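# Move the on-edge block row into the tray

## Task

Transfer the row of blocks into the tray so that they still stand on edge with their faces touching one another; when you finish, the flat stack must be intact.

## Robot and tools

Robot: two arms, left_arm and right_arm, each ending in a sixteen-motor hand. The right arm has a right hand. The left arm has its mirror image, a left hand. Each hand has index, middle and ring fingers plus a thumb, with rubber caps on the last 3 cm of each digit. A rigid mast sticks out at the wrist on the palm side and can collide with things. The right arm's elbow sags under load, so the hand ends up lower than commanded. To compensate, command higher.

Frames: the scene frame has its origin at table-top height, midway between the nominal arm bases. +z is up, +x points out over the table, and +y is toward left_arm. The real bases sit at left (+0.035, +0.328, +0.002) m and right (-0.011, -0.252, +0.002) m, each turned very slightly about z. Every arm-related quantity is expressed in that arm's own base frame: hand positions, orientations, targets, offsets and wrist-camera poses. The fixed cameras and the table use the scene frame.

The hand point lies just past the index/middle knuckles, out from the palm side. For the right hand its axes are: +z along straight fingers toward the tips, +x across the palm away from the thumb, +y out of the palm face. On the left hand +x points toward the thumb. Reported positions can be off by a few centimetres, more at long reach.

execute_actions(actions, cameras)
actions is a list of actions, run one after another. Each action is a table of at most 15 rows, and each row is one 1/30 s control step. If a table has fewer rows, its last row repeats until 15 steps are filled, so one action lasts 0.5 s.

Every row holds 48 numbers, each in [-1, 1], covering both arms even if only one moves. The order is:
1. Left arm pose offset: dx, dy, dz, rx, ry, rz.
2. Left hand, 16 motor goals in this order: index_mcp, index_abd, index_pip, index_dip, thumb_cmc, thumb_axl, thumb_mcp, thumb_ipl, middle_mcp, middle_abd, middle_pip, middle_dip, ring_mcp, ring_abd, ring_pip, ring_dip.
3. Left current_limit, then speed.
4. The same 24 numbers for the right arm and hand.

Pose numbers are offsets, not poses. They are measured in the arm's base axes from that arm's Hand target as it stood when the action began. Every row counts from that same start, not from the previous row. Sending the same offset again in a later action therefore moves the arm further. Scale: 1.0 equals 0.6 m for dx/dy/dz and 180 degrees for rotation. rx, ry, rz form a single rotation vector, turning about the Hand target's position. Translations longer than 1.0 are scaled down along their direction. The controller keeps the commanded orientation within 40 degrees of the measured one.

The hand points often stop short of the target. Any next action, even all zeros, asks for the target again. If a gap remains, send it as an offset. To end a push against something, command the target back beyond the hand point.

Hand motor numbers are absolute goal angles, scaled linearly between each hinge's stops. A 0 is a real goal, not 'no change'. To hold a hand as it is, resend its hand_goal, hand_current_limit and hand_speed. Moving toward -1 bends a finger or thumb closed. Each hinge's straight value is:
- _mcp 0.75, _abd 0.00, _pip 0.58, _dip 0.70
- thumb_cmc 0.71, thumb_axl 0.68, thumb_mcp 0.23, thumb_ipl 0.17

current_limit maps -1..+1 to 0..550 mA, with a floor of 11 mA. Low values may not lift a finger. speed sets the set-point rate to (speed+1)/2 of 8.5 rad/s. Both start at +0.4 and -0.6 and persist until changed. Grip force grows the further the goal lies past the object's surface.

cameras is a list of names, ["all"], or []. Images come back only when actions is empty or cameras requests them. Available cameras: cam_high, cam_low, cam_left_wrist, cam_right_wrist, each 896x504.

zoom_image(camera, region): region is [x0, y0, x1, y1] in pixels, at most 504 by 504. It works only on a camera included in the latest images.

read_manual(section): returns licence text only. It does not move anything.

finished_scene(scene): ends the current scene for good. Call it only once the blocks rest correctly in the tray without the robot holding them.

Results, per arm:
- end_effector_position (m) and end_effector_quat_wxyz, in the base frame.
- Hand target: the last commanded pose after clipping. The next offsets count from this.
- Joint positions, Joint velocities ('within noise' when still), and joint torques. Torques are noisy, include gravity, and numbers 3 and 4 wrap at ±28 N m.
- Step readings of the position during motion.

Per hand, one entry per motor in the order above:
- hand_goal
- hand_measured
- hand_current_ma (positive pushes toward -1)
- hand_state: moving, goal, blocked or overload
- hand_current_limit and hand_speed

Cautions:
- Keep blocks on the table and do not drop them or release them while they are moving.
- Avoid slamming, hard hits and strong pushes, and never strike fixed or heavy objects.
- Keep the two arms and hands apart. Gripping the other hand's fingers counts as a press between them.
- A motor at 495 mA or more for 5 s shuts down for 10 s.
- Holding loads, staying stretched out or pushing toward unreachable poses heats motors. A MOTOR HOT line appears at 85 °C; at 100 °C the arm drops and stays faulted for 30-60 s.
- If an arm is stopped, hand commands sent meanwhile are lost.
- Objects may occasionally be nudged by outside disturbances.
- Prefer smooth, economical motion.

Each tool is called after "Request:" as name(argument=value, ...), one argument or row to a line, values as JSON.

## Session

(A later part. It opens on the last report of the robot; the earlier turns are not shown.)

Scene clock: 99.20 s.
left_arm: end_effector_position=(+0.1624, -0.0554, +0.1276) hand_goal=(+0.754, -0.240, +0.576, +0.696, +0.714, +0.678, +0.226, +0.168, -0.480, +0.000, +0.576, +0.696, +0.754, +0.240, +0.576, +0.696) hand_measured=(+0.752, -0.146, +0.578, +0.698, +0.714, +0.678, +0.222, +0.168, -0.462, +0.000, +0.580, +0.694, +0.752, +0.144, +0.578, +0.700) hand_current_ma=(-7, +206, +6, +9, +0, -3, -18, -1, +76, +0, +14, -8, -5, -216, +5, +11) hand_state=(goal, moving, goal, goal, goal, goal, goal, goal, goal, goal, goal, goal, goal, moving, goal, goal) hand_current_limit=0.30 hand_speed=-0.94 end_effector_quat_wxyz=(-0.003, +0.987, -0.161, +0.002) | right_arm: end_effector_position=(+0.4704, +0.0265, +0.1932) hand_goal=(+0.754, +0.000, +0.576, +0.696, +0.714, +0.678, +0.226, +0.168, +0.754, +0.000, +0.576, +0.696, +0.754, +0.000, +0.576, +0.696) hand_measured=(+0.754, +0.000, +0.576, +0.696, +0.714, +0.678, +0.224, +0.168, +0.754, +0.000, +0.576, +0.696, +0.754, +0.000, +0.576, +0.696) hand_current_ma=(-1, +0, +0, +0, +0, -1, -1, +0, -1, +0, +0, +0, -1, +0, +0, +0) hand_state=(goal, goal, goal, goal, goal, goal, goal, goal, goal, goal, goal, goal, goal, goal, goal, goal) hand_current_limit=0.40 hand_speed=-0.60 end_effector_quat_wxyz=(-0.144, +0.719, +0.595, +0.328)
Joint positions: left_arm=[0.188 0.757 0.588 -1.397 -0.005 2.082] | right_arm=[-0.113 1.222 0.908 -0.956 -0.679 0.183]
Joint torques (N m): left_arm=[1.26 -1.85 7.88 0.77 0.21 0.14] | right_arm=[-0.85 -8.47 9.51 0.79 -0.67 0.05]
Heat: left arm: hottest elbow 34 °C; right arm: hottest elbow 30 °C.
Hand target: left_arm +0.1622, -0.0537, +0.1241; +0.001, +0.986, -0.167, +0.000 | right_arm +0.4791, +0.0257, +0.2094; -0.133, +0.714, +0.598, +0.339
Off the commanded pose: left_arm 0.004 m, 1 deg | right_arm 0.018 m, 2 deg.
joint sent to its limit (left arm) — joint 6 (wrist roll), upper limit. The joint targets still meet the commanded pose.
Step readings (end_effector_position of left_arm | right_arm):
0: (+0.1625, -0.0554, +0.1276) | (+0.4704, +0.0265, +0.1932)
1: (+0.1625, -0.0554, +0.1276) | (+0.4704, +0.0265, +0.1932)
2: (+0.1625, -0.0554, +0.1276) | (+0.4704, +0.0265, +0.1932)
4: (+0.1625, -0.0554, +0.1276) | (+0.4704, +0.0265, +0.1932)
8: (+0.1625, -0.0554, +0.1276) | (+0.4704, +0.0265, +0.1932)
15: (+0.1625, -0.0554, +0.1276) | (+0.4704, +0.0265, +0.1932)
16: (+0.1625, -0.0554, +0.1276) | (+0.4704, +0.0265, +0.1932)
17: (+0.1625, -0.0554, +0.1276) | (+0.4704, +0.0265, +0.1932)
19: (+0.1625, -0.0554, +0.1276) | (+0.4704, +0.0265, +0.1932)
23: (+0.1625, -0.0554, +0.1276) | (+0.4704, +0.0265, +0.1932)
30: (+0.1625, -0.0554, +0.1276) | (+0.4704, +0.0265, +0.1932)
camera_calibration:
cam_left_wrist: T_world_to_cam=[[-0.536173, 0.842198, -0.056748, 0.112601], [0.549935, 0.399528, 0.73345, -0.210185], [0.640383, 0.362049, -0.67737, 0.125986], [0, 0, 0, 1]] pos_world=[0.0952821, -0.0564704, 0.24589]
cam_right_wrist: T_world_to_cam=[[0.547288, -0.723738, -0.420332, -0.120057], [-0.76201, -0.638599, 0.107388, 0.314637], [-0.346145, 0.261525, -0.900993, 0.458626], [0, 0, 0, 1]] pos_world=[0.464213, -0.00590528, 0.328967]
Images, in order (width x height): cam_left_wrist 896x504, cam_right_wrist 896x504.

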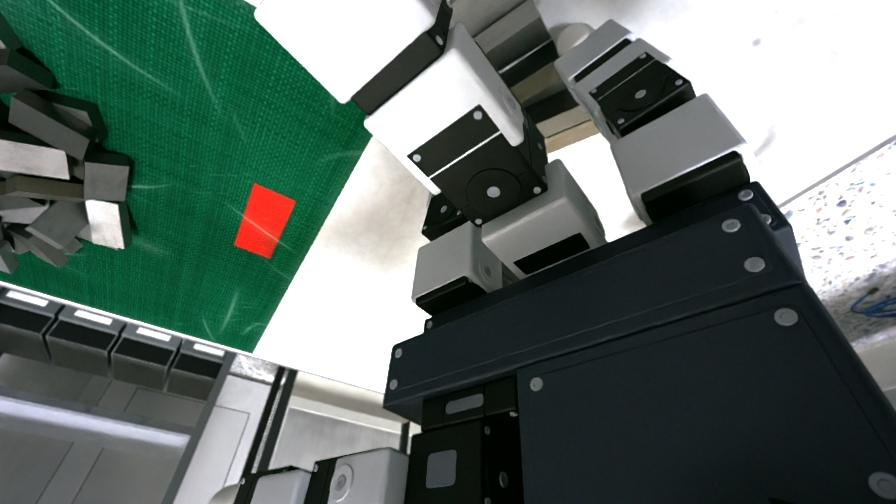

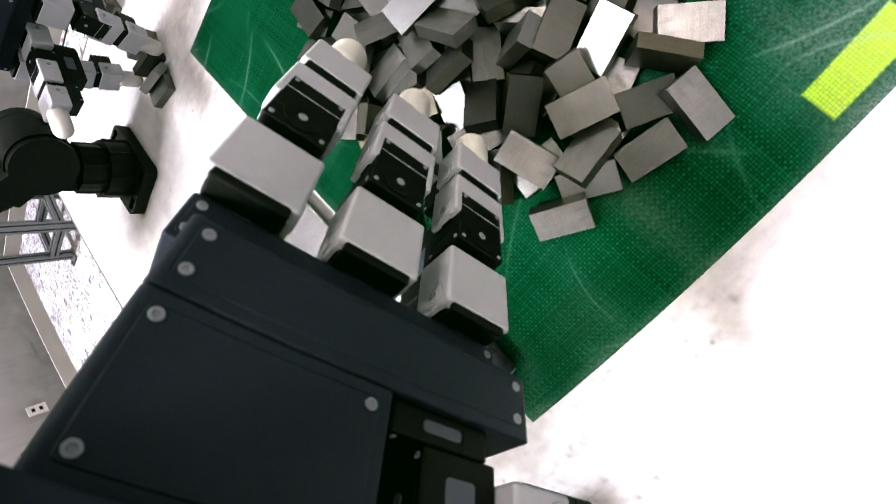

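Request:
execute_actions(
  actions=[
    [[0,0,0,0,0,0,0.754,-0.24,0.576,0.696,0.714,0.678,0.226,0.168,-0.48,0,0.576,0.696,0.754,0.24,0.576,0.696,0.3,-0.94,0,0,0,0,0,0,0.754,0,0.576,0.696,0.714,0.678,0.226,0.168,0.754,0,0.576,0.696,0.754,0,0.576,0.696,0.4,-0.6]],
    [[0.0139,0.00265,0.0165,0.00165,-0.0086,0,0.754,-0.24,0.576,0.696,0.714,0.678,0.226,0.168,-0.48,0,0.576,0.696,0.754,0.24,0.576,0.696,0.3,-0.94,0,0,0,0,0,0,0.754,0,0.576,0.696,0.714,0.678,0.226,0.168,0.754,0,0.576,0.696,0.754,0,0.576,0.696,0.4,-0.6]],
    [[0.0139,0.00265,0.0165,0.00165,-0.0086,0,0.754,-0.24,0.576,0.696,0.714,0.678,0.226,0.168,-0.48,0,0.576,0.696,0.754,0.24,0.576,0.696,0.3,-0.94,0,0,0,0,0,0,0.754,0,0.576,0.696,0.714,0.678,0.226,0.168,0.754,0,0.576,0.696,0.754,0,0.576,0.696,0.4,-0.6]],
  ],
)

Scene clock: 104.47 s.
left_arm: end_effector_position=(+0.1624, -0.0554, +0.1276) hand_goal=(+0.754, -0.240, +0.576, +0.696, +0.714, +0.678, +0.226, +0.168, -0.480, +0.000, +0.576, +0.696, +0.754, +0.240, +0.576, +0.696) hand_measured=(+0.752, -0.150, +0.578, +0.698, +0.714, +0.678, +0.222, +0.168, -0.462, +0.000, +0.580, +0.694, +0.752, +0.146, +0.578, +0.698) hand_current_ma=(-7, +357, +6, +9, +0, -3, -18, -1, +76, +0, +14, -8, -5, -357, +5, +11) hand_state=(goal, blocked, goal, goal, goal, goal, goal, goal, goal, goal, goal, goal, goal, blocked, goal, goal) hand_current_limit=0.30 hand_speed=-0.94 end_effector_quat_wxyz=(-0.003, +0.987, -0.161, +0.002) | right_arm: end_effector_position=(+0.4704, +0.0265, +0.1932) hand_goal=(+0.754, +0.000, +0.576, +0.696, +0.714, +0.678, +0.226, +0.168, +0.754, +0.000, +0.576, +0.696, +0.754, +0.000, +0.576, +0.696) hand_measured=(+0.754, +0.000, +0.576, +0.696, +0.714, +0.678, +0.224, +0.168, +0.754, +0.000, +0.576, +0.696, +0.754, +0.000, +0.576, +0.696) hand_current_ma=(-1, +0, +0, +0, +0, -1, -1, +0, -1, +0, +0, +0, -1, +0, +0, +0) hand_state=(goal, goal, goal, goal, goal, goal, goal, goal, goal, goal, goal, goal, goal, goal, goal, goal) hand_current_limit=0.40 hand_speed=-0.60 end_effector_quat_wxyz=(-0.144, +0.719, +0.595, +0.328)
Joint positions: left_arm=[0.188 0.757 0.588 -1.397 -0.005 2.082] | right_arm=[-0.113 1.222 0.908 -0.956 -0.679 0.183]
Joint torques (N m): left_arm=[1.44 -2.43 12.01 0.75 0.24 0.17] | right_arm=[-0.85 -8.41 9.48 0.81 -0.67 0.05]
Heat: left arm: hottest elbow 34 °C; right arm: hottest elbow 30 °C.
Hand target: left_arm +0.1788, -0.0505, +0.1439; -0.009, +0.986, -0.167, +0.026 | right_arm +0.4791, +0.0257, +0.2094; -0.133, +0.714, +0.598, +0.339
Off the commanded pose: left_arm 0.024 m, 3 deg | right_arm 0.018 m, 2 deg.
joint sent to its limit (left arm) — joint 6 (wrist roll), upper limit. The joint targets still meet the commanded pose.
Step readings (end_effector_position of left_arm | right_arm):
0: (+0.1624, -0.0554, +0.1276) | (+0.4704, +0.0265, +0.1932)
1: (+0.1624, -0.0554, +0.1276) | (+0.4704, +0.0265, +0.1932)
2: (+0.1624, -0.0554, +0.1276) | (+0.4704, +0.0265, +0.1932)
4: (+0.1624, -0.0554, +0.1276) | (+0.4704, +0.0265, +0.1932)
8: (+0.1624, -0.0554, +0.1276) | (+0.4704, +0.0265, +0.1932)
15: (+0.1624, -0.0554, +0.1276) | (+0.4704, +0.0265, +0.1932)
16: (+0.1624, -0.0554, +0.1276) | (+0.4704, +0.0265, +0.1932)
17: (+0.1624, -0.0554, +0.1276) | (+0.4704, +0.0265, +0.1932)
19: (+0.1624, -0.0554, +0.1276) | (+0.4704, +0.0265, +0.1932)
23: (+0.1624, -0.0554, +0.1276) | (+0.4704, +0.0265, +0.1932)
30: (+0.1624, -0.0554, +0.1276) | (+0.4704, +0.0265, +0.1932)
31: (+0.1624, -0.0554, +0.1276) | (+0.4704, +0.0265, +0.1932)
32: (+0.1624, -0.0554, +0.1276) | (+0.4704, +0.0265, +0.1932)
34: (+0.1624, -0.0554, +0.1276) | (+0.4704, +0.0265, +0.1932)
38: (+0.1624, -0.0554, +0.1276) | (+0.4704, +0.0265, +0.1932)
45: (+0.1624, -0.0554, +0.1276) | (+0.4704, +0.0265, +0.1932)

Request:
execute_actions(
  actions=[
    [[0.0045,0.001,0.01,0.0007,-0.0035,0,0.754,-0.24,0.576,0.696,0.714,0.678,0.226,0.168,-0.48,0,0.576,0.696,0.754,0.24,0.576,0.696,0.3,-0.94,0,0,0,0,0,0,0.754,0,0.576,0.696,0.714,0.678,0.226,0.168,0.754,0,0.576,0.696,0.754,0,0.576,0.696,0.4,-0.6]],
    [[0,0,0.02,0,0,0,0.754,-0.24,0.576,0.696,0.714,0.678,0.226,0.168,-0.48,0,0.576,0.696,0.754,0.24,0.576,0.696,0.3,-0.94,0,0,0,0,0,0,0.754,0,0.576,0.696,0.714,0.678,0.226,0.168,0.754,0,0.576,0.696,0.754,0,0.576,0.696,0.4,-0.6]],
  ],
  cameras=["cam_right_wrist"],
)

Request:
zoom_image(
  camera="cam_right_wrist",
  region=[40, 0, 190, 130],
)

Scene clock: 105.90 s.
left_arm: end_effector_position=(+0.1701, -0.0540, +0.1430) hand_goal=(+0.754, -0.240, +0.576, +0.696, +0.714, +0.678, +0.226, +0.168, -0.480, +0.000, +0.576, +0.696, +0.754, +0.240, +0.576, +0.696) hand_measured=(+0.752, -0.150, +0.578, +0.698, +0.714, +0.678, +0.222, +0.168, -0.462, +0.000, +0.580, +0.694, +0.752, +0.146, +0.578, +0.698) hand_current_ma=(-7, +357, +6, +9, +0, -3, -18, -1, +76, +0, +14, -8, -5, -357, +4, +9) hand_state=(goal, blocked, goal, goal, goal, goal, goal, goal, goal, goal, goal, goal, goal, blocked, goal, goal) hand_current_limit=0.30 hand_speed=-0.94 end_effector_quat_wxyz=(-0.007, +0.987, -0.161, +0.012) | right_arm: end_effector_position=(+0.4704, +0.0265, +0.1932) hand_goal=(+0.754, +0.000, +0.576, +0.696, +0.714, +0.678, +0.226, +0.168, +0.754, +0.000, +0.576, +0.696, +0.754, +0.000, +0.576, +0.696) hand_measured=(+0.754, +0.000, +0.576, +0.696, +0.714, +0.678, +0.224, +0.168, +0.754, +0.000, +0.576, +0.696, +0.754, +0.000, +0.576, +0.696) hand_current_ma=(-1, +0, +0, +0, +0, -1, -1, +0, -1, +0, +0, +0, -1, +0, +0, +0) hand_state=(goal, goal, goal, goal, goal, goal, goal, goal, goal, goal, goal, goal, goal, goal, goal, goal) hand_current_limit=0.40 hand_speed=-0.60 end_effector_quat_wxyz=(-0.144, +0.719, +0.595, +0.328)
Joint positions: left_arm=[0.188 0.757 0.63 -1.416 -0.005 2.082] | right_arm=[-0.113 1.222 0.908 -0.956 -0.679 0.183]
Joint torques (N m): left_arm=[1.26 -3.19 12.36 0.17 0.26 0.16] | right_arm=[-0.91 -8.35 9.51 0.8 -0.66 0.04]
Heat: left arm: hottest elbow 34 °C; right arm: hottest elbow 30 °C.
Hand target: left_arm +0.1816, -0.0499, +0.1619; -0.011, +0.985, -0.167, +0.031 | right_arm +0.4791, +0.0257, +0.2094; -0.133, +0.714, +0.598, +0.339
Off the commanded pose: left_arm 0.023 m, 2 deg | right_arm 0.018 m, 2 deg.
joint sent to its limit (left arm) — joint 6 (wrist roll), upper limit. The joint targets still meet the commanded pose.
Step readings (end_effector_position of left_arm | right_arm):
0: (+0.1624, -0.0554, +0.1276) | (+0.4704, +0.0265, +0.1932)
1: (+0.1624, -0.0554, +0.1276) | (+0.4704, +0.0265, +0.1932)
2: (+0.1626, -0.0554, +0.1278) | (+0.4704, +0.0265, +0.1932)
4: (+0.1630, -0.0553, +0.1283) | (+0.4704, +0.0265, +0.1932)
8: (+0.1649, -0.0550, +0.1305) | (+0.4704, +0.0265, +0.1932)
15: (+0.1659, -0.0548, +0.1317) | (+0.4704, +0.0265, +0.1932)
16: (+0.1659, -0.0548, +0.1317) | (+0.4704, +0.0265, +0.1932)
17: (+0.1662, -0.0547, +0.1320) | (+0.4704, +0.0265, +0.1932)
19: (+0.1670, -0.0546, +0.1343) | (+0.4704, +0.0265, +0.1932)
23: (+0.1697, -0.0540, +0.1405) | (+0.4704, +0.0265, +0.1932)
30: (+0.1703, -0.0539, +0.1429) | (+0.4704, +0.0265, +0.1932)
camera_calibration:
cam_right_wrist: T_world_to_cam=[[0.547288, -0.723738, -0.420332, -0.120057], [-0.76201, -0.638599, 0.107388, 0.314637], [-0.346145, 0.261525, -0.900993, 0.458626], [0, 0, 0, 1]] pos_world=[0.464213, -0.00590528, 0.328967]
Images, in order (width x height): cam_right_wrist 896x504.

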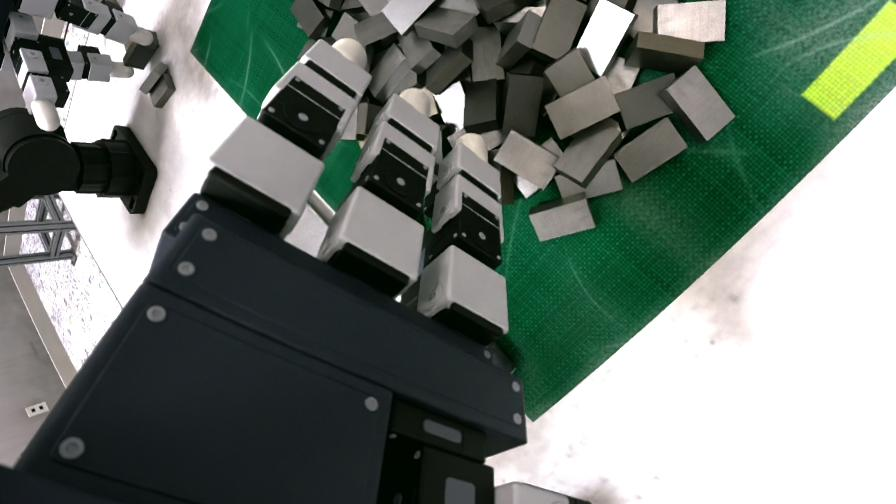

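Scaled by 3.360.

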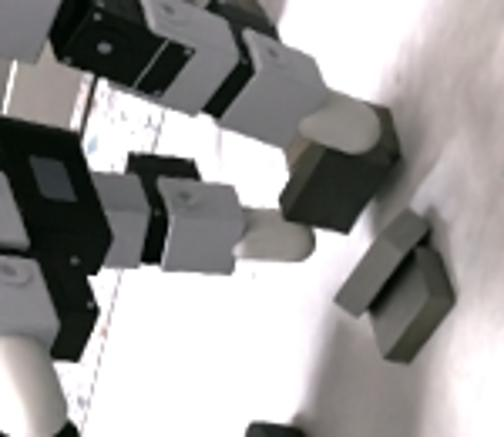

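Request:
execute_actions(
  actions=[
    [[0,0,0.045,0,0,0,0.754,-0.24,0.576,0.696,0.3,0.678,0.226,0.168,-0.48,0,0.576,0.696,0.754,0.24,0.576,0.696,0.3,-0.8,0,0,0,0,0,0,0.754,0,0.576,0.696,0.714,0.678,0.226,0.168,0.754,0,0.576,0.696,0.754,0,0.576,0.696,0.4,-0.6]],
    [[0.0083,-0.07,0,0,0,0.02,0.754,-0.24,0.576,0.696,-0.1,0.678,0.226,0.168,-0.48,0,0.576,0.696,0.754,0.24,0.576,0.696,0.3,-0.8,0,0,0,0,0,0,0.754,0,0.576,0.696,0.714,0.678,0.226,0.168,0.754,0,0.576,0.696,0.754,0,0.576,0.696,0.4,-0.6]],
    [[0,-0.08,0,0,0,0.02,0.754,-0.24,0.576,0.696,-0.4,0.678,0.226,0.168,-0.48,0,0.576,0.696,0.754,0.24,0.576,0.696,0.3,-0.8,0,0,0,0,0,0,0.754,0,0.576,0.696,0.714,0.678,0.226,0.168,0.754,0,0.576,0.696,0.754,0,0.576,0.696,0.4,-0.6]],
  ],
  cameras=["cam_right_wrist", "cam_low"],
)

Request:
zoom_image(
  camera="cam_right_wrist",
  region=[0, 0, 190, 160],
)

Request:
zoom_image(
  camera="cam_low",
  region=[440, 180, 620, 280],
)

Scene clock: 109.40 s.
left_arm: end_effector_position=(+0.1753, -0.1354, +0.1705) hand_goal=(+0.754, -0.240, +0.576, +0.696, -0.400, +0.678, +0.226, +0.168, -0.480, +0.000, +0.576, +0.696, +0.754, +0.240, +0.576, +0.696) hand_measured=(+0.754, -0.150, +0.578, +0.698, -0.398, +0.678, +0.222, +0.168, -0.462, +0.000, +0.580, +0.694, +0.752, +0.146, +0.576, +0.698) hand_current_ma=(-2, +356, +5, +8, +8, -3, -18, -1, +76, +0, +14, -8, -11, -357, +0, +6) hand_state=(goal, blocked, goal, goal, goal, goal, goal, goal, goal, goal, goal, goal, goal, blocked, goal, goal) hand_current_limit=0.30 hand_speed=-0.80 end_effector_quat_wxyz=(-0.012, +0.994, -0.109, +0.015) | right_arm: end_effector_position=(+0.4704, +0.0265, +0.1932) hand_goal=(+0.754, +0.000, +0.576, +0.696, +0.714, +0.678, +0.226, +0.168, +0.754, +0.000, +0.576, +0.696, +0.754, +0.000, +0.576, +0.696) hand_measured=(+0.754, +0.000, +0.576, +0.696, +0.714, +0.678, +0.224, +0.168, +0.754, +0.000, +0.576, +0.696, +0.754, +0.000, +0.576, +0.696) hand_current_ma=(-1, +0, +0, +0, +0, -1, -1, +0, -1, +0, +0, +0, -1, +0, +0, +0) hand_state=(goal, goal, goal, goal, goal, goal, goal, goal, goal, goal, goal, goal, goal, goal, goal, goal) hand_current_limit=0.40 hand_speed=-0.60 end_effector_quat_wxyz=(-0.144, +0.719, +0.595, +0.328)
Joint positions: left_arm=[-0.297 0.747 0.7 -1.498 -0.03 1.492] | right_arm=[-0.113 1.222 0.908 -0.956 -0.679 0.183]
Joint torques (N m): left_arm=[0.5 -2.67 12.26 0.02 0.15 -0.11] | right_arm=[-0.85 -8.47 9.51 0.81 -0.67 0.04]
Heat: left arm: hottest elbow 34 °C; right arm: hottest elbow 30 °C.
Hand target: left_arm +0.1866, -0.1399, +0.1890; -0.013, +0.994, -0.104, +0.031 | right_arm +0.4791, +0.0257, +0.2094; -0.133, +0.714, +0.598, +0.339
Off the commanded pose: left_arm 0.022 m, 2 deg | right_arm 0.018 m, 2 deg.
Step readings (end_effector_position of left_arm | right_arm):
0: (+0.1701, -0.0540, +0.1430) | (+0.4704, +0.0265, +0.1932)
1: (+0.1700, -0.0540, +0.1431) | (+0.4704, +0.0265, +0.1932)
2: (+0.1694, -0.0541, +0.1442) | (+0.4704, +0.0265, +0.1932)
4: (+0.1680, -0.0545, +0.1497) | (+0.4704, +0.0265, +0.1932)
8: (+0.1716, -0.0539, +0.1635) | (+0.4704, +0.0265, +0.1932)
15: (+0.1725, -0.0537, +0.1698) | (+0.4704, +0.0265, +0.1932)
16: (+0.1723, -0.0540, +0.1698) | (+0.4704, +0.0265, +0.1932)
17: (+0.1724, -0.0552, +0.1699) | (+0.4704, +0.0265, +0.1932)
19: (+0.1724, -0.0640, +0.1708) | (+0.4704, +0.0265, +0.1932)
23: (+0.1704, -0.0835, +0.1729) | (+0.4704, +0.0265, +0.1932)
30: (+0.1737, -0.0898, +0.1719) | (+0.4704, +0.0265, +0.1932)
31: (+0.1743, -0.0903, +0.1719) | (+0.4704, +0.0265, +0.1932)
32: (+0.1749, -0.0924, +0.1719) | (+0.4704, +0.0265, +0.1932)
34: (+0.1739, -0.1042, +0.1728) | (+0.4704, +0.0265, +0.1932)
38: (+0.1682, -0.1276, +0.1735) | (+0.4704, +0.0265, +0.1932)
45: (+0.1714, -0.1346, +0.1714) | (+0.4704, +0.0265, +0.1932)
camera_calibration:
cam_right_wrist: T_world_to_cam=[[0.547288, -0.723738, -0.420332, -0.120057], [-0.76201, -0.638599, 0.107388, 0.314637], [-0.346145, 0.261525, -0.900993, 0.458626], [0, 0, 0, 1]] pos_world=[0.464213, -0.00590528, 0.328967]
Images, in order (width x height): cam_low 896x504, cam_right_wrist 896x504.

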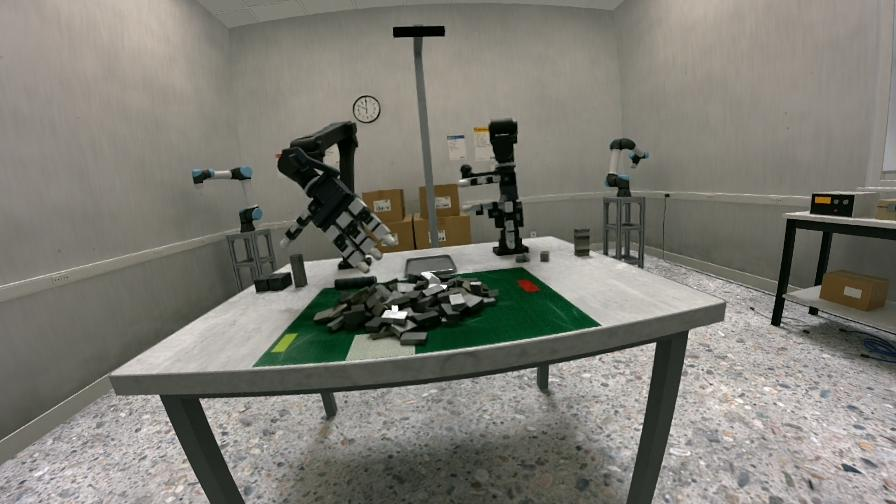

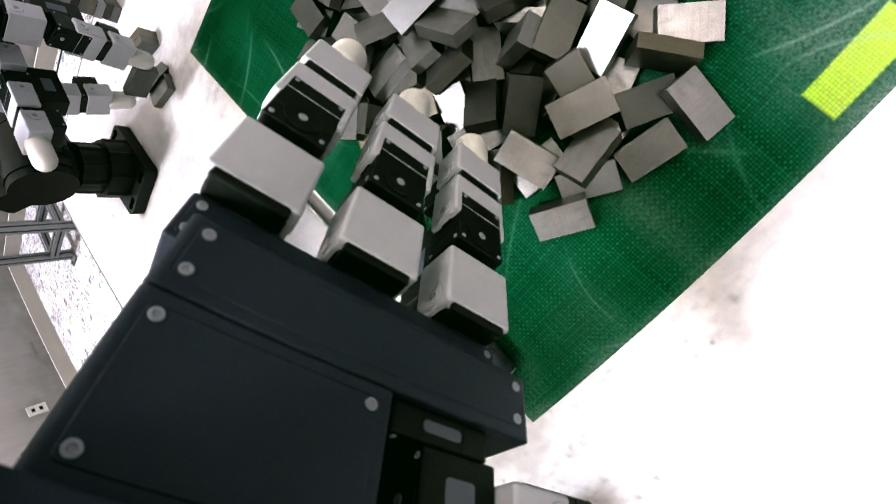

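Scaled by 2.653.

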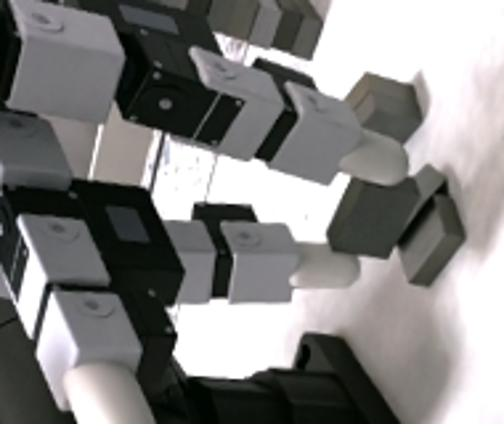

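Scaled by 2.800.

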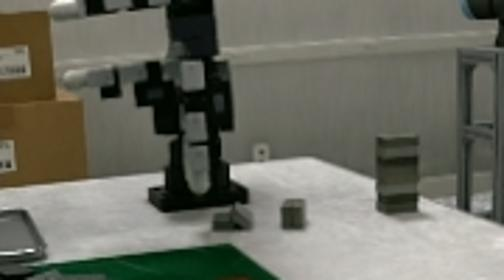

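Request:
execute_actions(
  actions=[
    [[0,-0.1,0,0,0,0.025,0.754,-0.24,0.576,0.696,-0.57,0.678,0.226,0.168,-0.48,0,0.576,0.696,0.754,0.24,0.576,0.696,0.3,-0.8,0,0,0,0,0,0,0.754,0,0.576,0.696,0.714,0.678,0.226,0.168,0.754,0,0.576,0.696,0.754,0,0.576,0.696,0.4,-0.6]],
    [[-0.02,-0.1,0,0,0,0.025,0.754,-0.24,0.576,0.696,-0.57,0.678,0.226,0.168,-0.48,0,0.576,0.696,0.754,0.24,0.576,0.696,0.3,-0.8,0,0,0,0,0,0,0.754,0,0.576,0.696,0.714,0.678,0.226,0.168,0.754,0,0.576,0.696,0.754,0,0.576,0.696,0.4,-0.6]],
    [[-0.045,-0.09,0,0,0,0.012,0.754,-0.24,0.576,0.696,-0.57,0.678,0.226,0.168,-0.48,0,0.576,0.696,0.754,0.24,0.576,0.696,0.3,-0.8,0,0,0,0,0,0,0.754,0,0.576,0.696,0.714,0.678,0.226,0.168,0.754,0,0.576,0.696,0.754,0,0.576,0.696,0.4,-0.6]],
  ],
  cameras=["cam_left_wrist","cam_right_wrist", "cam_high"],
)

Scene clock: 111.77 s.
left_arm: end_effector_position=(+0.1397, -0.2961, +0.1688) hand_goal=(+0.754, -0.240, +0.576, +0.696, -0.570, +0.678, +0.226, +0.168, -0.480, +0.000, +0.576, +0.696, +0.754, +0.240, +0.576, +0.696) hand_measured=(+0.752, -0.152, +0.576, +0.698, -0.570, +0.678, +0.222, +0.168, -0.462, +0.000, +0.580, +0.694, +0.750, +0.146, +0.574, +0.696) hand_current_ma=(-8, +352, +2, +6, +3, -3, -18, -1, +76, +0, +14, -8, -18, -357, -5, +3) hand_state=(goal, blocked, goal, goal, goal, goal, goal, goal, goal, goal, goal, goal, goal, blocked, goal, goal) hand_current_limit=0.30 hand_speed=-0.80 end_effector_quat_wxyz=(-0.034, +0.999, -0.011, +0.017) | right_arm: end_effector_position=(+0.4704, +0.0265, +0.1932) hand_goal=(+0.754, +0.000, +0.576, +0.696, +0.714, +0.678, +0.226, +0.168, +0.754, +0.000, +0.576, +0.696, +0.754, +0.000, +0.576, +0.696) hand_measured=(+0.754, +0.000, +0.576, +0.696, +0.714, +0.678, +0.224, +0.168, +0.754, +0.000, +0.576, +0.696, +0.754, +0.000, +0.576, +0.696) hand_current_ma=(-1, +0, +0, +0, +0, -1, -1, +0, -1, +0, +0, +0, -1, +0, +0, +0) hand_state=(goal, goal, goal, goal, goal, goal, goal, goal, goal, goal, goal, goal, goal, goal, goal, goal) hand_current_limit=0.40 hand_speed=-0.60 end_effector_quat_wxyz=(-0.144, +0.719, +0.595, +0.328)
Joint positions: left_arm=[-1.1 1.007 0.833 -1.443 -0.062 0.492] | right_arm=[-0.113 1.222 0.908 -0.956 -0.679 0.183]
Joint torques (N m): left_arm=[0.15 -6.12 12.44 0.64 -0.05 -0.11] | right_arm=[-0.85 -8.41 9.48 0.81 -0.67 0.05]
Heat: left arm: hottest elbow 35 °C; right arm: hottest elbow 30 °C.
Hand target: left_arm +0.1476, -0.3139, +0.1890; -0.016, +0.999, -0.007, +0.029 | right_arm +0.4791, +0.0257, +0.2094; -0.133, +0.714, +0.598, +0.339
Off the commanded pose: left_arm 0.028 m, 3 deg | right_arm 0.018 m, 2 deg.
Step readings (end_effector_position of left_arm | right_arm):
0: (+0.1753, -0.1354, +0.1705) | (+0.4704, +0.0265, +0.1932)
1: (+0.1754, -0.1358, +0.1706) | (+0.4704, +0.0265, +0.1932)
2: (+0.1753, -0.1383, +0.1705) | (+0.4704, +0.0265, +0.1932)
4: (+0.1705, -0.1512, +0.1705) | (+0.4704, +0.0265, +0.1932)
8: (+0.1582, -0.1791, +0.1695) | (+0.4704, +0.0265, +0.1932)
15: (+0.1666, -0.1877, +0.1680) | (+0.4704, +0.0265, +0.1932)
16: (+0.1674, -0.1885, +0.1682) | (+0.4704, +0.0265, +0.1932)
17: (+0.1676, -0.1915, +0.1685) | (+0.4704, +0.0265, +0.1932)
19: (+0.1624, -0.2051, +0.1696) | (+0.4704, +0.0265, +0.1932)
23: (+0.1494, -0.2354, +0.1705) | (+0.4704, +0.0265, +0.1932)
30: (+0.1580, -0.2442, +0.1677) | (+0.4704, +0.0265, +0.1932)
31: (+0.1587, -0.2447, +0.1677) | (+0.4704, +0.0265, +0.1932)
32: (+0.1584, -0.2470, +0.1677) | (+0.4704, +0.0265, +0.1932)
34: (+0.1502, -0.2588, +0.1684) | (+0.4704, +0.0265, +0.1932)
38: (+0.1294, -0.2883, +0.1701) | (+0.4704, +0.0265, +0.1932)
45: (+0.1356, -0.2961, +0.1679) | (+0.4704, +0.0265, +0.1932)
camera_calibration:
cam_left_wrist: T_world_to_cam=[[-0.7597, 0.64896, -0.0413067, 0.276886], [0.382884, 0.497755, 0.778228, -0.0868682], [0.5256, 0.575404, -0.626621, 0.326283], [0, 0, 0, 1]] pos_world=[0.0721162, -0.324193, 0.283496]
cam_right_wrist: T_world_to_cam=[[0.547288, -0.723738, -0.420332, -0.120057], [-0.76201, -0.638599, 0.107388, 0.314637], [-0.346145, 0.261525, -0.900993, 0.458626], [0, 0, 0, 1]] pos_world=[0.464213, -0.00590528, 0.328967]
Images, in order (width x height): cam_high 896x504, cam_left_wrist 896x504, cam_right_wrist 896x504.

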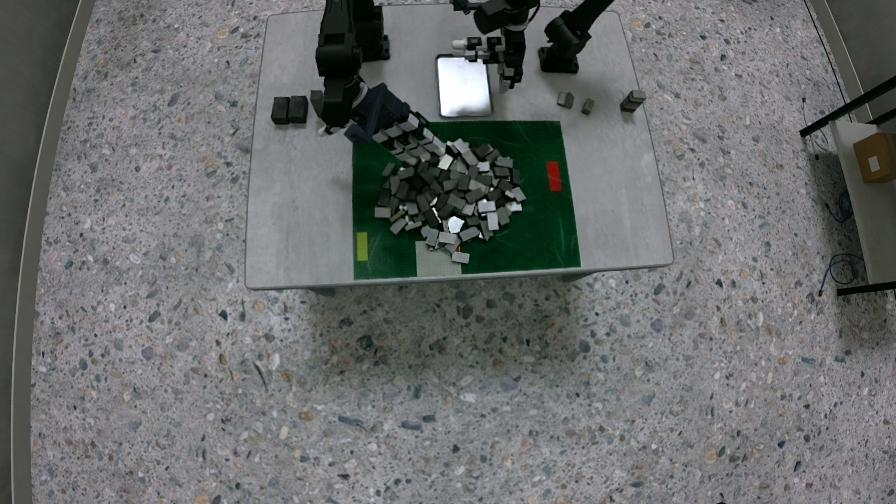

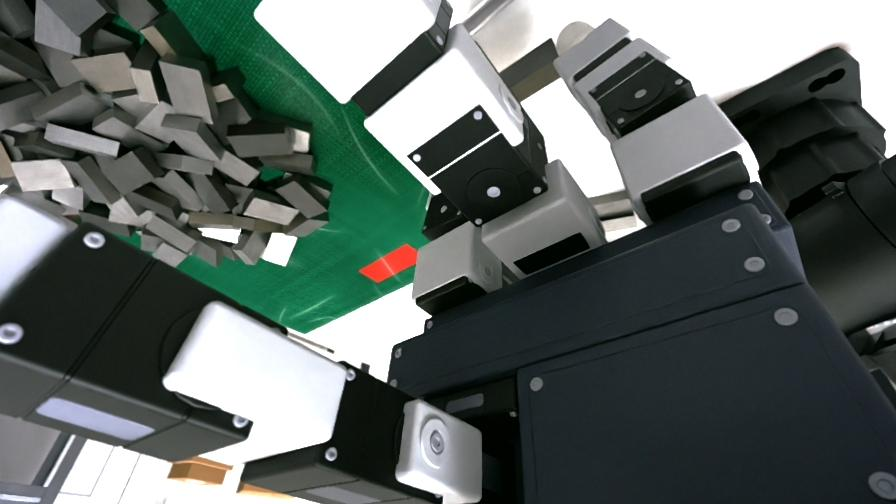

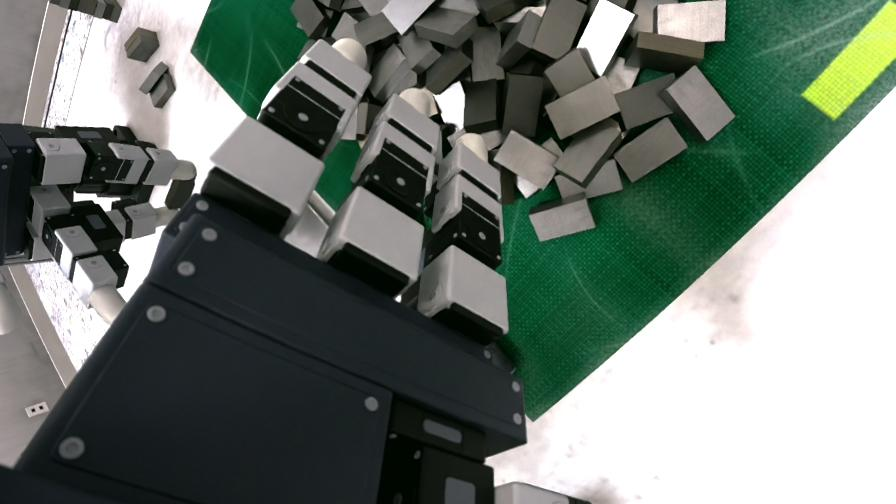

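Request:
zoom_image(
  camera="cam_left_wrist",
  region=[440, 0, 860, 260],
)

Request:
zoom_image(
  camera="cam_high",
  region=[420, 20, 560, 130],
)

Scaled by 1.200.

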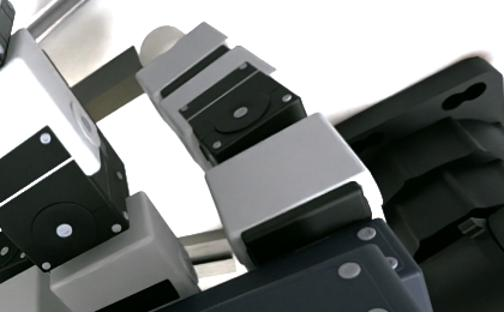

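Scaled by 3.600.

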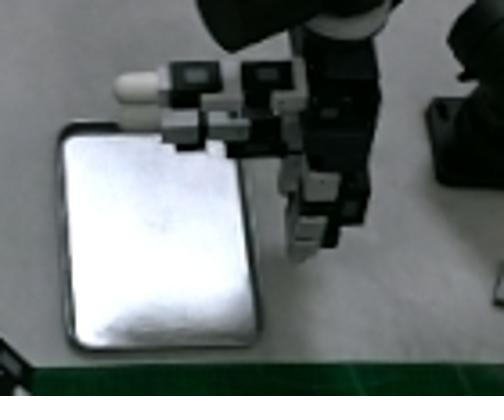

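Request:
execute_actions(
  actions=[
    [[-0.023,-0.083,0,-0.005,0.009,0,0.754,-0.24,0.576,0.696,-0.57,0.678,0.226,0.168,-0.48,0,0.576,0.696,0.754,0.24,0.576,0.696,0.3,-0.8,0,0,0,0,0,0,0.754,0,0.576,0.696,0.714,0.678,0.226,0.168,0.754,0,0.576,0.696,0.754,0,0.576,0.696,0.4,-0.6]],
    [[-0.023,-0.083,0,-0.005,0.009,0,0.754,-0.24,0.576,0.696,-0.57,0.678,0.226,0.168,-0.48,0,0.576,0.696,0.754,0.24,0.576,0.696,0.3,-0.8,0,0,0,0,0,0,0.754,0,0.576,0.696,0.714,0.678,0.226,0.168,0.754,0,0.576,0.696,0.754,0,0.576,0.696,0.4,-0.6]],
    [[0,0,-0.035,0,0,0,0.754,-0.24,0.576,0.696,-0.57,0.678,0.226,0.168,-0.48,0,0.576,0.696,0.754,0.24,0.576,0.696,0.3,-0.8,0,0,0,0,0,0,0.754,0,0.576,0.696,0.714,0.678,0.226,0.168,0.754,0,0.576,0.696,0.754,0,0.576,0.696,0.4,-0.6]],
  ],
  cameras=["cam_left_wrist","cam_right_wrist", "cam_low"],
)

Request:
zoom_image(
  camera="cam_left_wrist",
  region=[440, 0, 860, 260],
)

Request:
zoom_image(
  camera="cam_low",
  region=[380, 200, 520, 290],
)

Request:
zoom_image(
  camera="cam_right_wrist",
  region=[0, 60, 340, 280],
)

Scene clock: 114.57 s.
left_arm: end_effector_position=(+0.1172, -0.4074, +0.1679) hand_goal=(+0.754, -0.240, +0.576, +0.696, -0.570, +0.678, +0.226, +0.168, -0.480, +0.000, +0.576, +0.696, +0.754, +0.240, +0.576, +0.696) hand_measured=(+0.754, -0.152, +0.576, +0.698, -0.570, +0.678, +0.222, +0.168, -0.462, +0.000, +0.580, +0.694, +0.750, +0.146, +0.574, +0.696) hand_current_ma=(-3, +352, +2, +6, +2, -3, -18, -1, +76, +0, +14, -8, -16, -357, -5, +3) hand_state=(goal, blocked, goal, goal, goal, goal, goal, goal, goal, goal, goal, goal, goal, blocked, goal, goal) hand_current_limit=0.30 hand_speed=-0.80 end_effector_quat_wxyz=(-0.003, +1.000, -0.013, -0.001) | right_arm: end_effector_position=(+0.4704, +0.0265, +0.1932) hand_goal=(+0.754, +0.000, +0.576, +0.696, +0.714, +0.678, +0.226, +0.168, +0.754, +0.000, +0.576, +0.696, +0.754, +0.000, +0.576, +0.696) hand_measured=(+0.754, +0.000, +0.576, +0.696, +0.714, +0.678, +0.224, +0.168, +0.754, +0.000, +0.576, +0.696, +0.754, +0.000, +0.576, +0.696) hand_current_ma=(-1, +0, +0, +0, +0, -1, -1, +0, -1, +0, +0, +0, -1, +0, +0, +0) hand_state=(goal, goal, goal, goal, goal, goal, goal, goal, goal, goal, goal, goal, goal, goal, goal, goal) hand_current_limit=0.40 hand_speed=-0.60 end_effector_quat_wxyz=(-0.144, +0.719, +0.595, +0.328)
Joint positions: left_arm=[-1.277 1.252 1 -1.324 0.001 0.319] | right_arm=[-0.113 1.222 0.908 -0.956 -0.679 0.183]
Joint torques (N m): left_arm=[0.62 -9.7 9.1 1.02 0 -0.11] | right_arm=[-0.91 -8.41 9.51 0.81 -0.67 0.04]
Heat: left arm: hottest elbow 35 °C; right arm: hottest elbow 30 °C.
Hand target: left_arm +0.1200, -0.4136, +0.1679; +0.000, +1.000, -0.007, +0.001 | right_arm +0.4791, +0.0257, +0.2094; -0.133, +0.714, +0.598, +0.339
Off the commanded pose: left_arm 0.007 m, 1 deg | right_arm 0.018 m, 2 deg.
Step readings (end_effector_position of left_arm | right_arm):
0: (+0.1397, -0.2961, +0.1688) | (+0.4704, +0.0265, +0.1932)
1: (+0.1395, -0.2965, +0.1690) | (+0.4704, +0.0265, +0.1932)
2: (+0.1387, -0.2983, +0.1691) | (+0.4704, +0.0265, +0.1932)
4: (+0.1334, -0.3093, +0.1700) | (+0.4704, +0.0265, +0.1932)
8: (+0.1234, -0.3372, +0.1706) | (+0.4704, +0.0265, +0.1932)
15: (+0.1248, -0.3451, +0.1685) | (+0.4704, +0.0265, +0.1932)
16: (+0.1250, -0.3454, +0.1688) | (+0.4704, +0.0265, +0.1932)
17: (+0.1242, -0.3473, +0.1692) | (+0.4704, +0.0265, +0.1932)
19: (+0.1213, -0.3574, +0.1707) | (+0.4704, +0.0265, +0.1932)
23: (+0.1134, -0.3858, +0.1725) | (+0.4704, +0.0265, +0.1932)
30: (+0.1125, -0.3945, +0.1698) | (+0.4704, +0.0265, +0.1932)
31: (+0.1126, -0.3945, +0.1698) | (+0.4704, +0.0265, +0.1932)
32: (+0.1129, -0.3952, +0.1699) | (+0.4704, +0.0265, +0.1932)
34: (+0.1142, -0.3989, +0.1704) | (+0.4704, +0.0265, +0.1932)
38: (+0.1164, -0.4053, +0.1695) | (+0.4704, +0.0265, +0.1932)
45: (+0.1172, -0.4073, +0.1679) | (+0.4704, +0.0265, +0.1932)
camera_calibration:
cam_left_wrist: T_world_to_cam=[[-0.759504, 0.64823, -0.0543346, 0.333843], [0.412125, 0.544126, 0.730807, 0.00124402], [0.503296, 0.532658, -0.680418, 0.395721], [0, 0, 0, 1]] pos_world=[0.0538781, -0.427868, 0.286485]
cam_right_wrist: T_world_to_cam=[[0.547288, -0.723738, -0.420332, -0.120057], [-0.76201, -0.638599, 0.107388, 0.314637], [-0.346145, 0.261525, -0.900993, 0.458626], [0, 0, 0, 1]] pos_world=[0.464213, -0.00590528, 0.328967]
Images, in order (width x height): cam_low 896x504, cam_left_wrist 896x504, cam_right_wrist 896x504.

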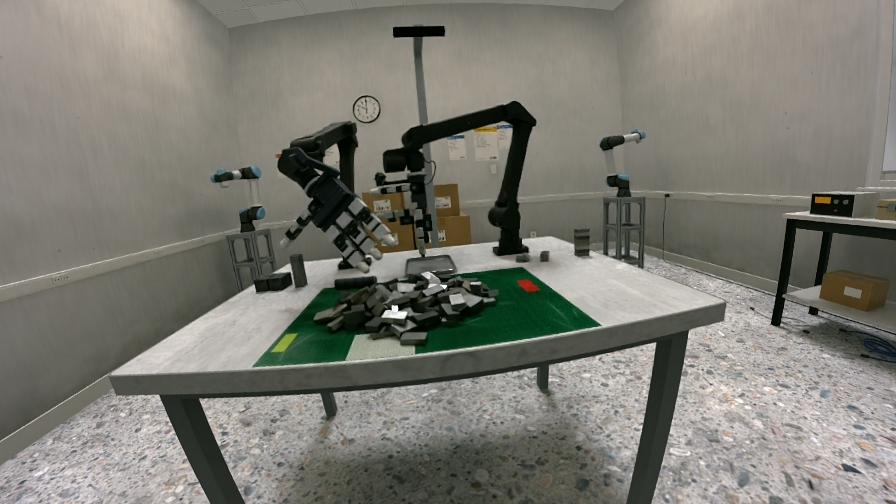

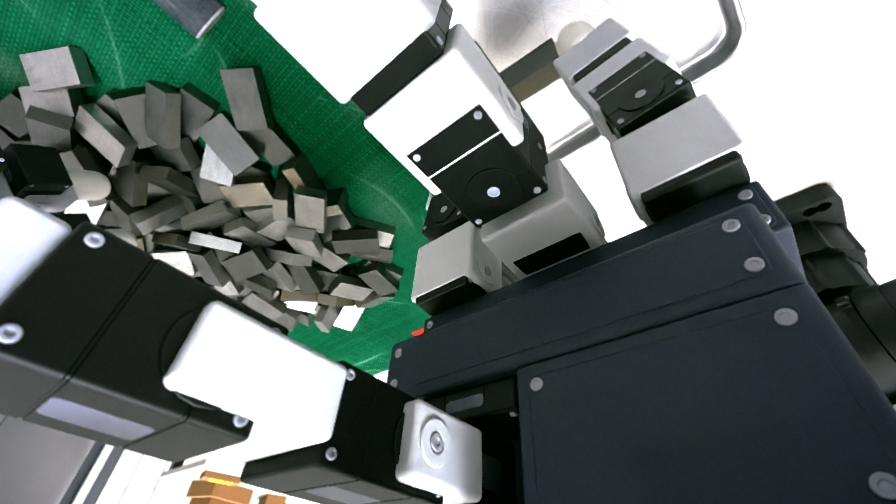

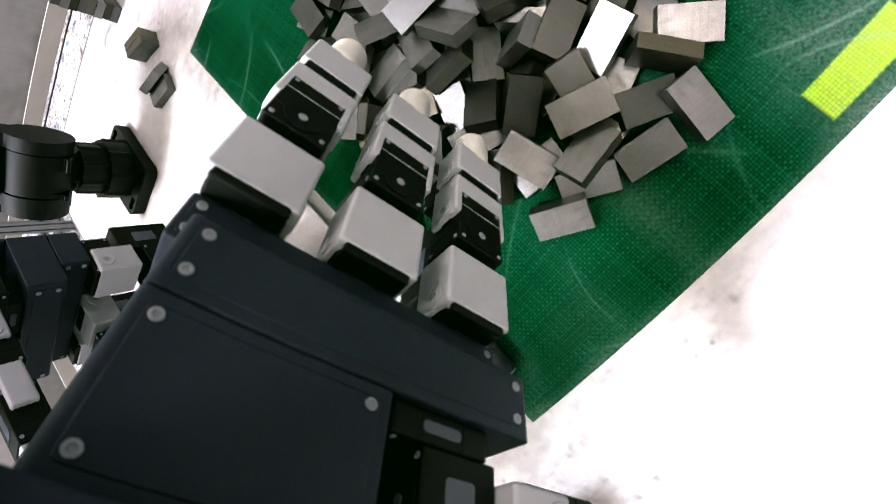

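Scaled by 1.200.

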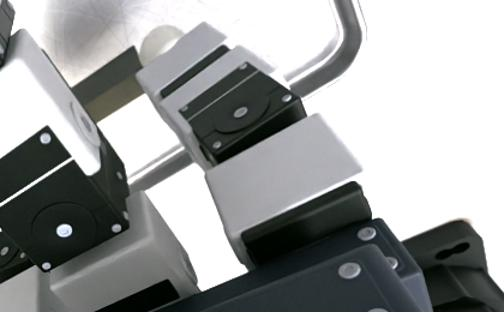

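Scaled by 3.600.

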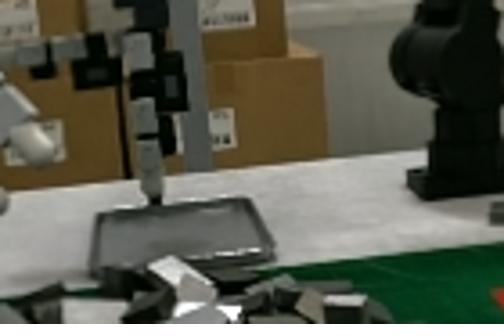

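Scaled by 1.482.

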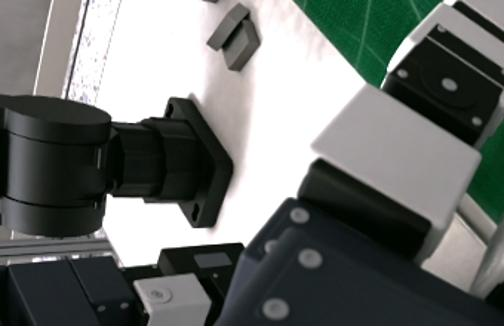

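Request:
execute_actions(
  actions=[
    [[0,0,-0.04,0,0,0,0.754,-0.24,0.576,0.696,-0.57,0.678,0.226,0.168,-0.48,0,0.576,0.696,0.754,0.24,0.576,0.696,0.3,-0.9,0,0,0,0,0,0,0.754,0,0.576,0.696,0.714,0.678,0.226,0.168,0.754,0,0.576,0.696,0.754,0,0.576,0.696,0.4,-0.6]],
    [[0,0,-0.02,0,0,0,0.754,-0.24,0.576,0.696,-0.57,0.678,0.226,0.168,-0.48,0,0.576,0.696,0.754,0.24,0.576,0.696,0.3,-0.9,0,0,0,0,0,0,0.754,0,0.576,0.696,0.714,0.678,0.226,0.168,0.754,0,0.576,0.696,0.754,0,0.576,0.696,0.4,-0.6]],
  ],
  cameras=["cam_left_wrist","cam_low"],
)

Request:
zoom_image(
  camera="cam_left_wrist",
  region=[440, 0, 800, 220],
)

Request:
zoom_image(
  camera="cam_low",
  region=[400, 230, 470, 290],
)

Scene clock: 116.40 s.
left_arm: end_effector_position=(+0.1187, -0.4121, +0.1378) hand_goal=(+0.754, -0.240, +0.576, +0.696, -0.570, +0.678, +0.226, +0.168, -0.480, +0.000, +0.576, +0.696, +0.754, +0.240, +0.576, +0.696) hand_measured=(+0.754, -0.152, +0.576, +0.698, -0.570, +0.678, +0.222, +0.168, -0.462, +0.000, +0.580, +0.694, +0.750, +0.146, +0.574, +0.696) hand_current_ma=(+0, +352, +2, +6, +2, -3, -18, -1, +76, +0, +14, -8, -14, -357, -5, +3) hand_state=(goal, blocked, goal, goal, goal, goal, goal, goal, goal, goal, goal, goal, goal, blocked, goal, goal) hand_current_limit=0.30 hand_speed=-0.90 end_effector_quat_wxyz=(+0.003, +1.000, -0.013, +0.001) | right_arm: end_effector_position=(+0.4704, +0.0265, +0.1932) hand_goal=(+0.754, +0.000, +0.576, +0.696, +0.714, +0.678, +0.226, +0.168, +0.754, +0.000, +0.576, +0.696, +0.754, +0.000, +0.576, +0.696) hand_measured=(+0.754, +0.000, +0.576, +0.696, +0.714, +0.678, +0.224, +0.168, +0.754, +0.000, +0.576, +0.696, +0.754, +0.000, +0.576, +0.696) hand_current_ma=(-1, +0, +0, +0, +0, -1, -1, +0, -1, +0, +0, +0, -1, +0, +0, +0) hand_state=(goal, goal, goal, goal, goal, goal, goal, goal, goal, goal, goal, goal, goal, goal, goal, goal) hand_current_limit=0.40 hand_speed=-0.60 end_effector_quat_wxyz=(-0.144, +0.719, +0.595, +0.328)
Joint positions: left_arm=[-1.277 1.283 0.941 -1.222 0 0.319] | right_arm=[-0.113 1.222 0.908 -0.956 -0.679 0.183]
Joint torques (N m): left_arm=[0.79 -10.05 7.99 1.06 0 -0.12] | right_arm=[-0.85 -8.41 9.5 0.79 -0.67 0.04]
Heat: left arm: hottest elbow 35 °C; right arm: hottest elbow 30 °C.
Hand target: left_arm +0.1200, -0.4136, +0.1320; +0.000, +1.000, -0.007, +0.001 | right_arm +0.4791, +0.0257, +0.2094; -0.133, +0.714, +0.598, +0.339
Off the commanded pose: left_arm 0.006 m, 1 deg | right_arm 0.018 m, 2 deg.
Step readings (end_effector_position of left_arm | right_arm):
0: (+0.1172, -0.4074, +0.1679) | (+0.4704, +0.0265, +0.1932)
1: (+0.1173, -0.4076, +0.1680) | (+0.4704, +0.0265, +0.1932)
2: (+0.1175, -0.4084, +0.1679) | (+0.4704, +0.0265, +0.1932)
4: (+0.1184, -0.4112, +0.1661) | (+0.4704, +0.0265, +0.1932)
8: (+0.1185, -0.4116, +0.1558) | (+0.4704, +0.0265, +0.1932)
15: (+0.1183, -0.4109, +0.1479) | (+0.4704, +0.0265, +0.1932)
16: (+0.1184, -0.4112, +0.1480) | (+0.4704, +0.0265, +0.1932)
17: (+0.1186, -0.4116, +0.1478) | (+0.4704, +0.0265, +0.1932)
19: (+0.1189, -0.4127, +0.1463) | (+0.4704, +0.0265, +0.1932)
23: (+0.1187, -0.4120, +0.1410) | (+0.4704, +0.0265, +0.1932)
30: (+0.1186, -0.4119, +0.1377) | (+0.4704, +0.0265, +0.1932)
camera_calibration:
cam_left_wrist: T_world_to_cam=[[-0.759248, 0.647525, -0.0652171, 0.337591], [0.409148, 0.552854, 0.725913, 0.029823], [0.506103, 0.524465, -0.684687, 0.373897], [0, 0, 0, 1]] pos_world=[0.0548831, -0.431183, 0.25637]
Images, in order (width x height): cam_low 896x504, cam_left_wrist 896x504.

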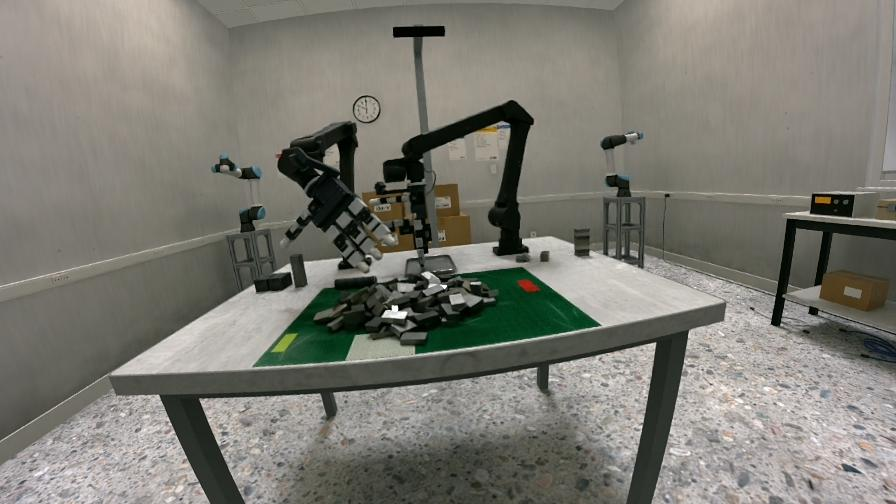

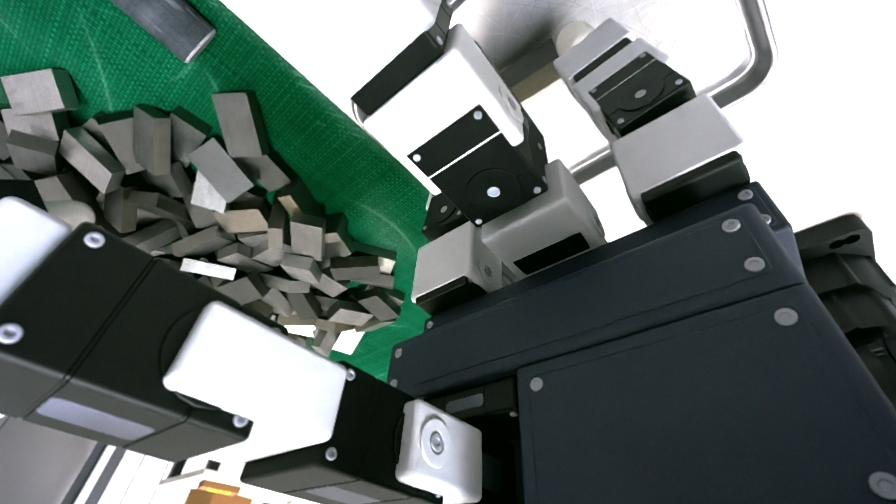

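Scaled by 1.400.

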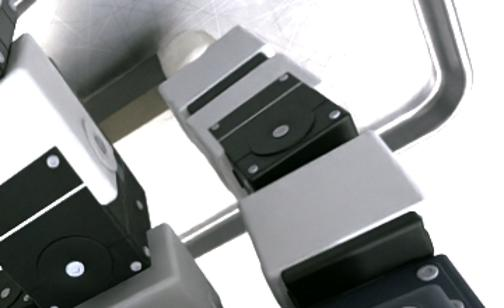

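Scaled by 7.200.

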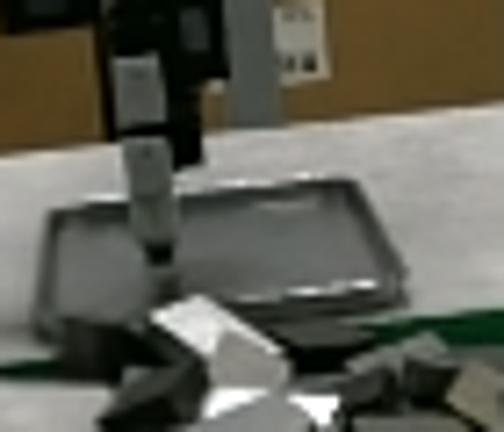

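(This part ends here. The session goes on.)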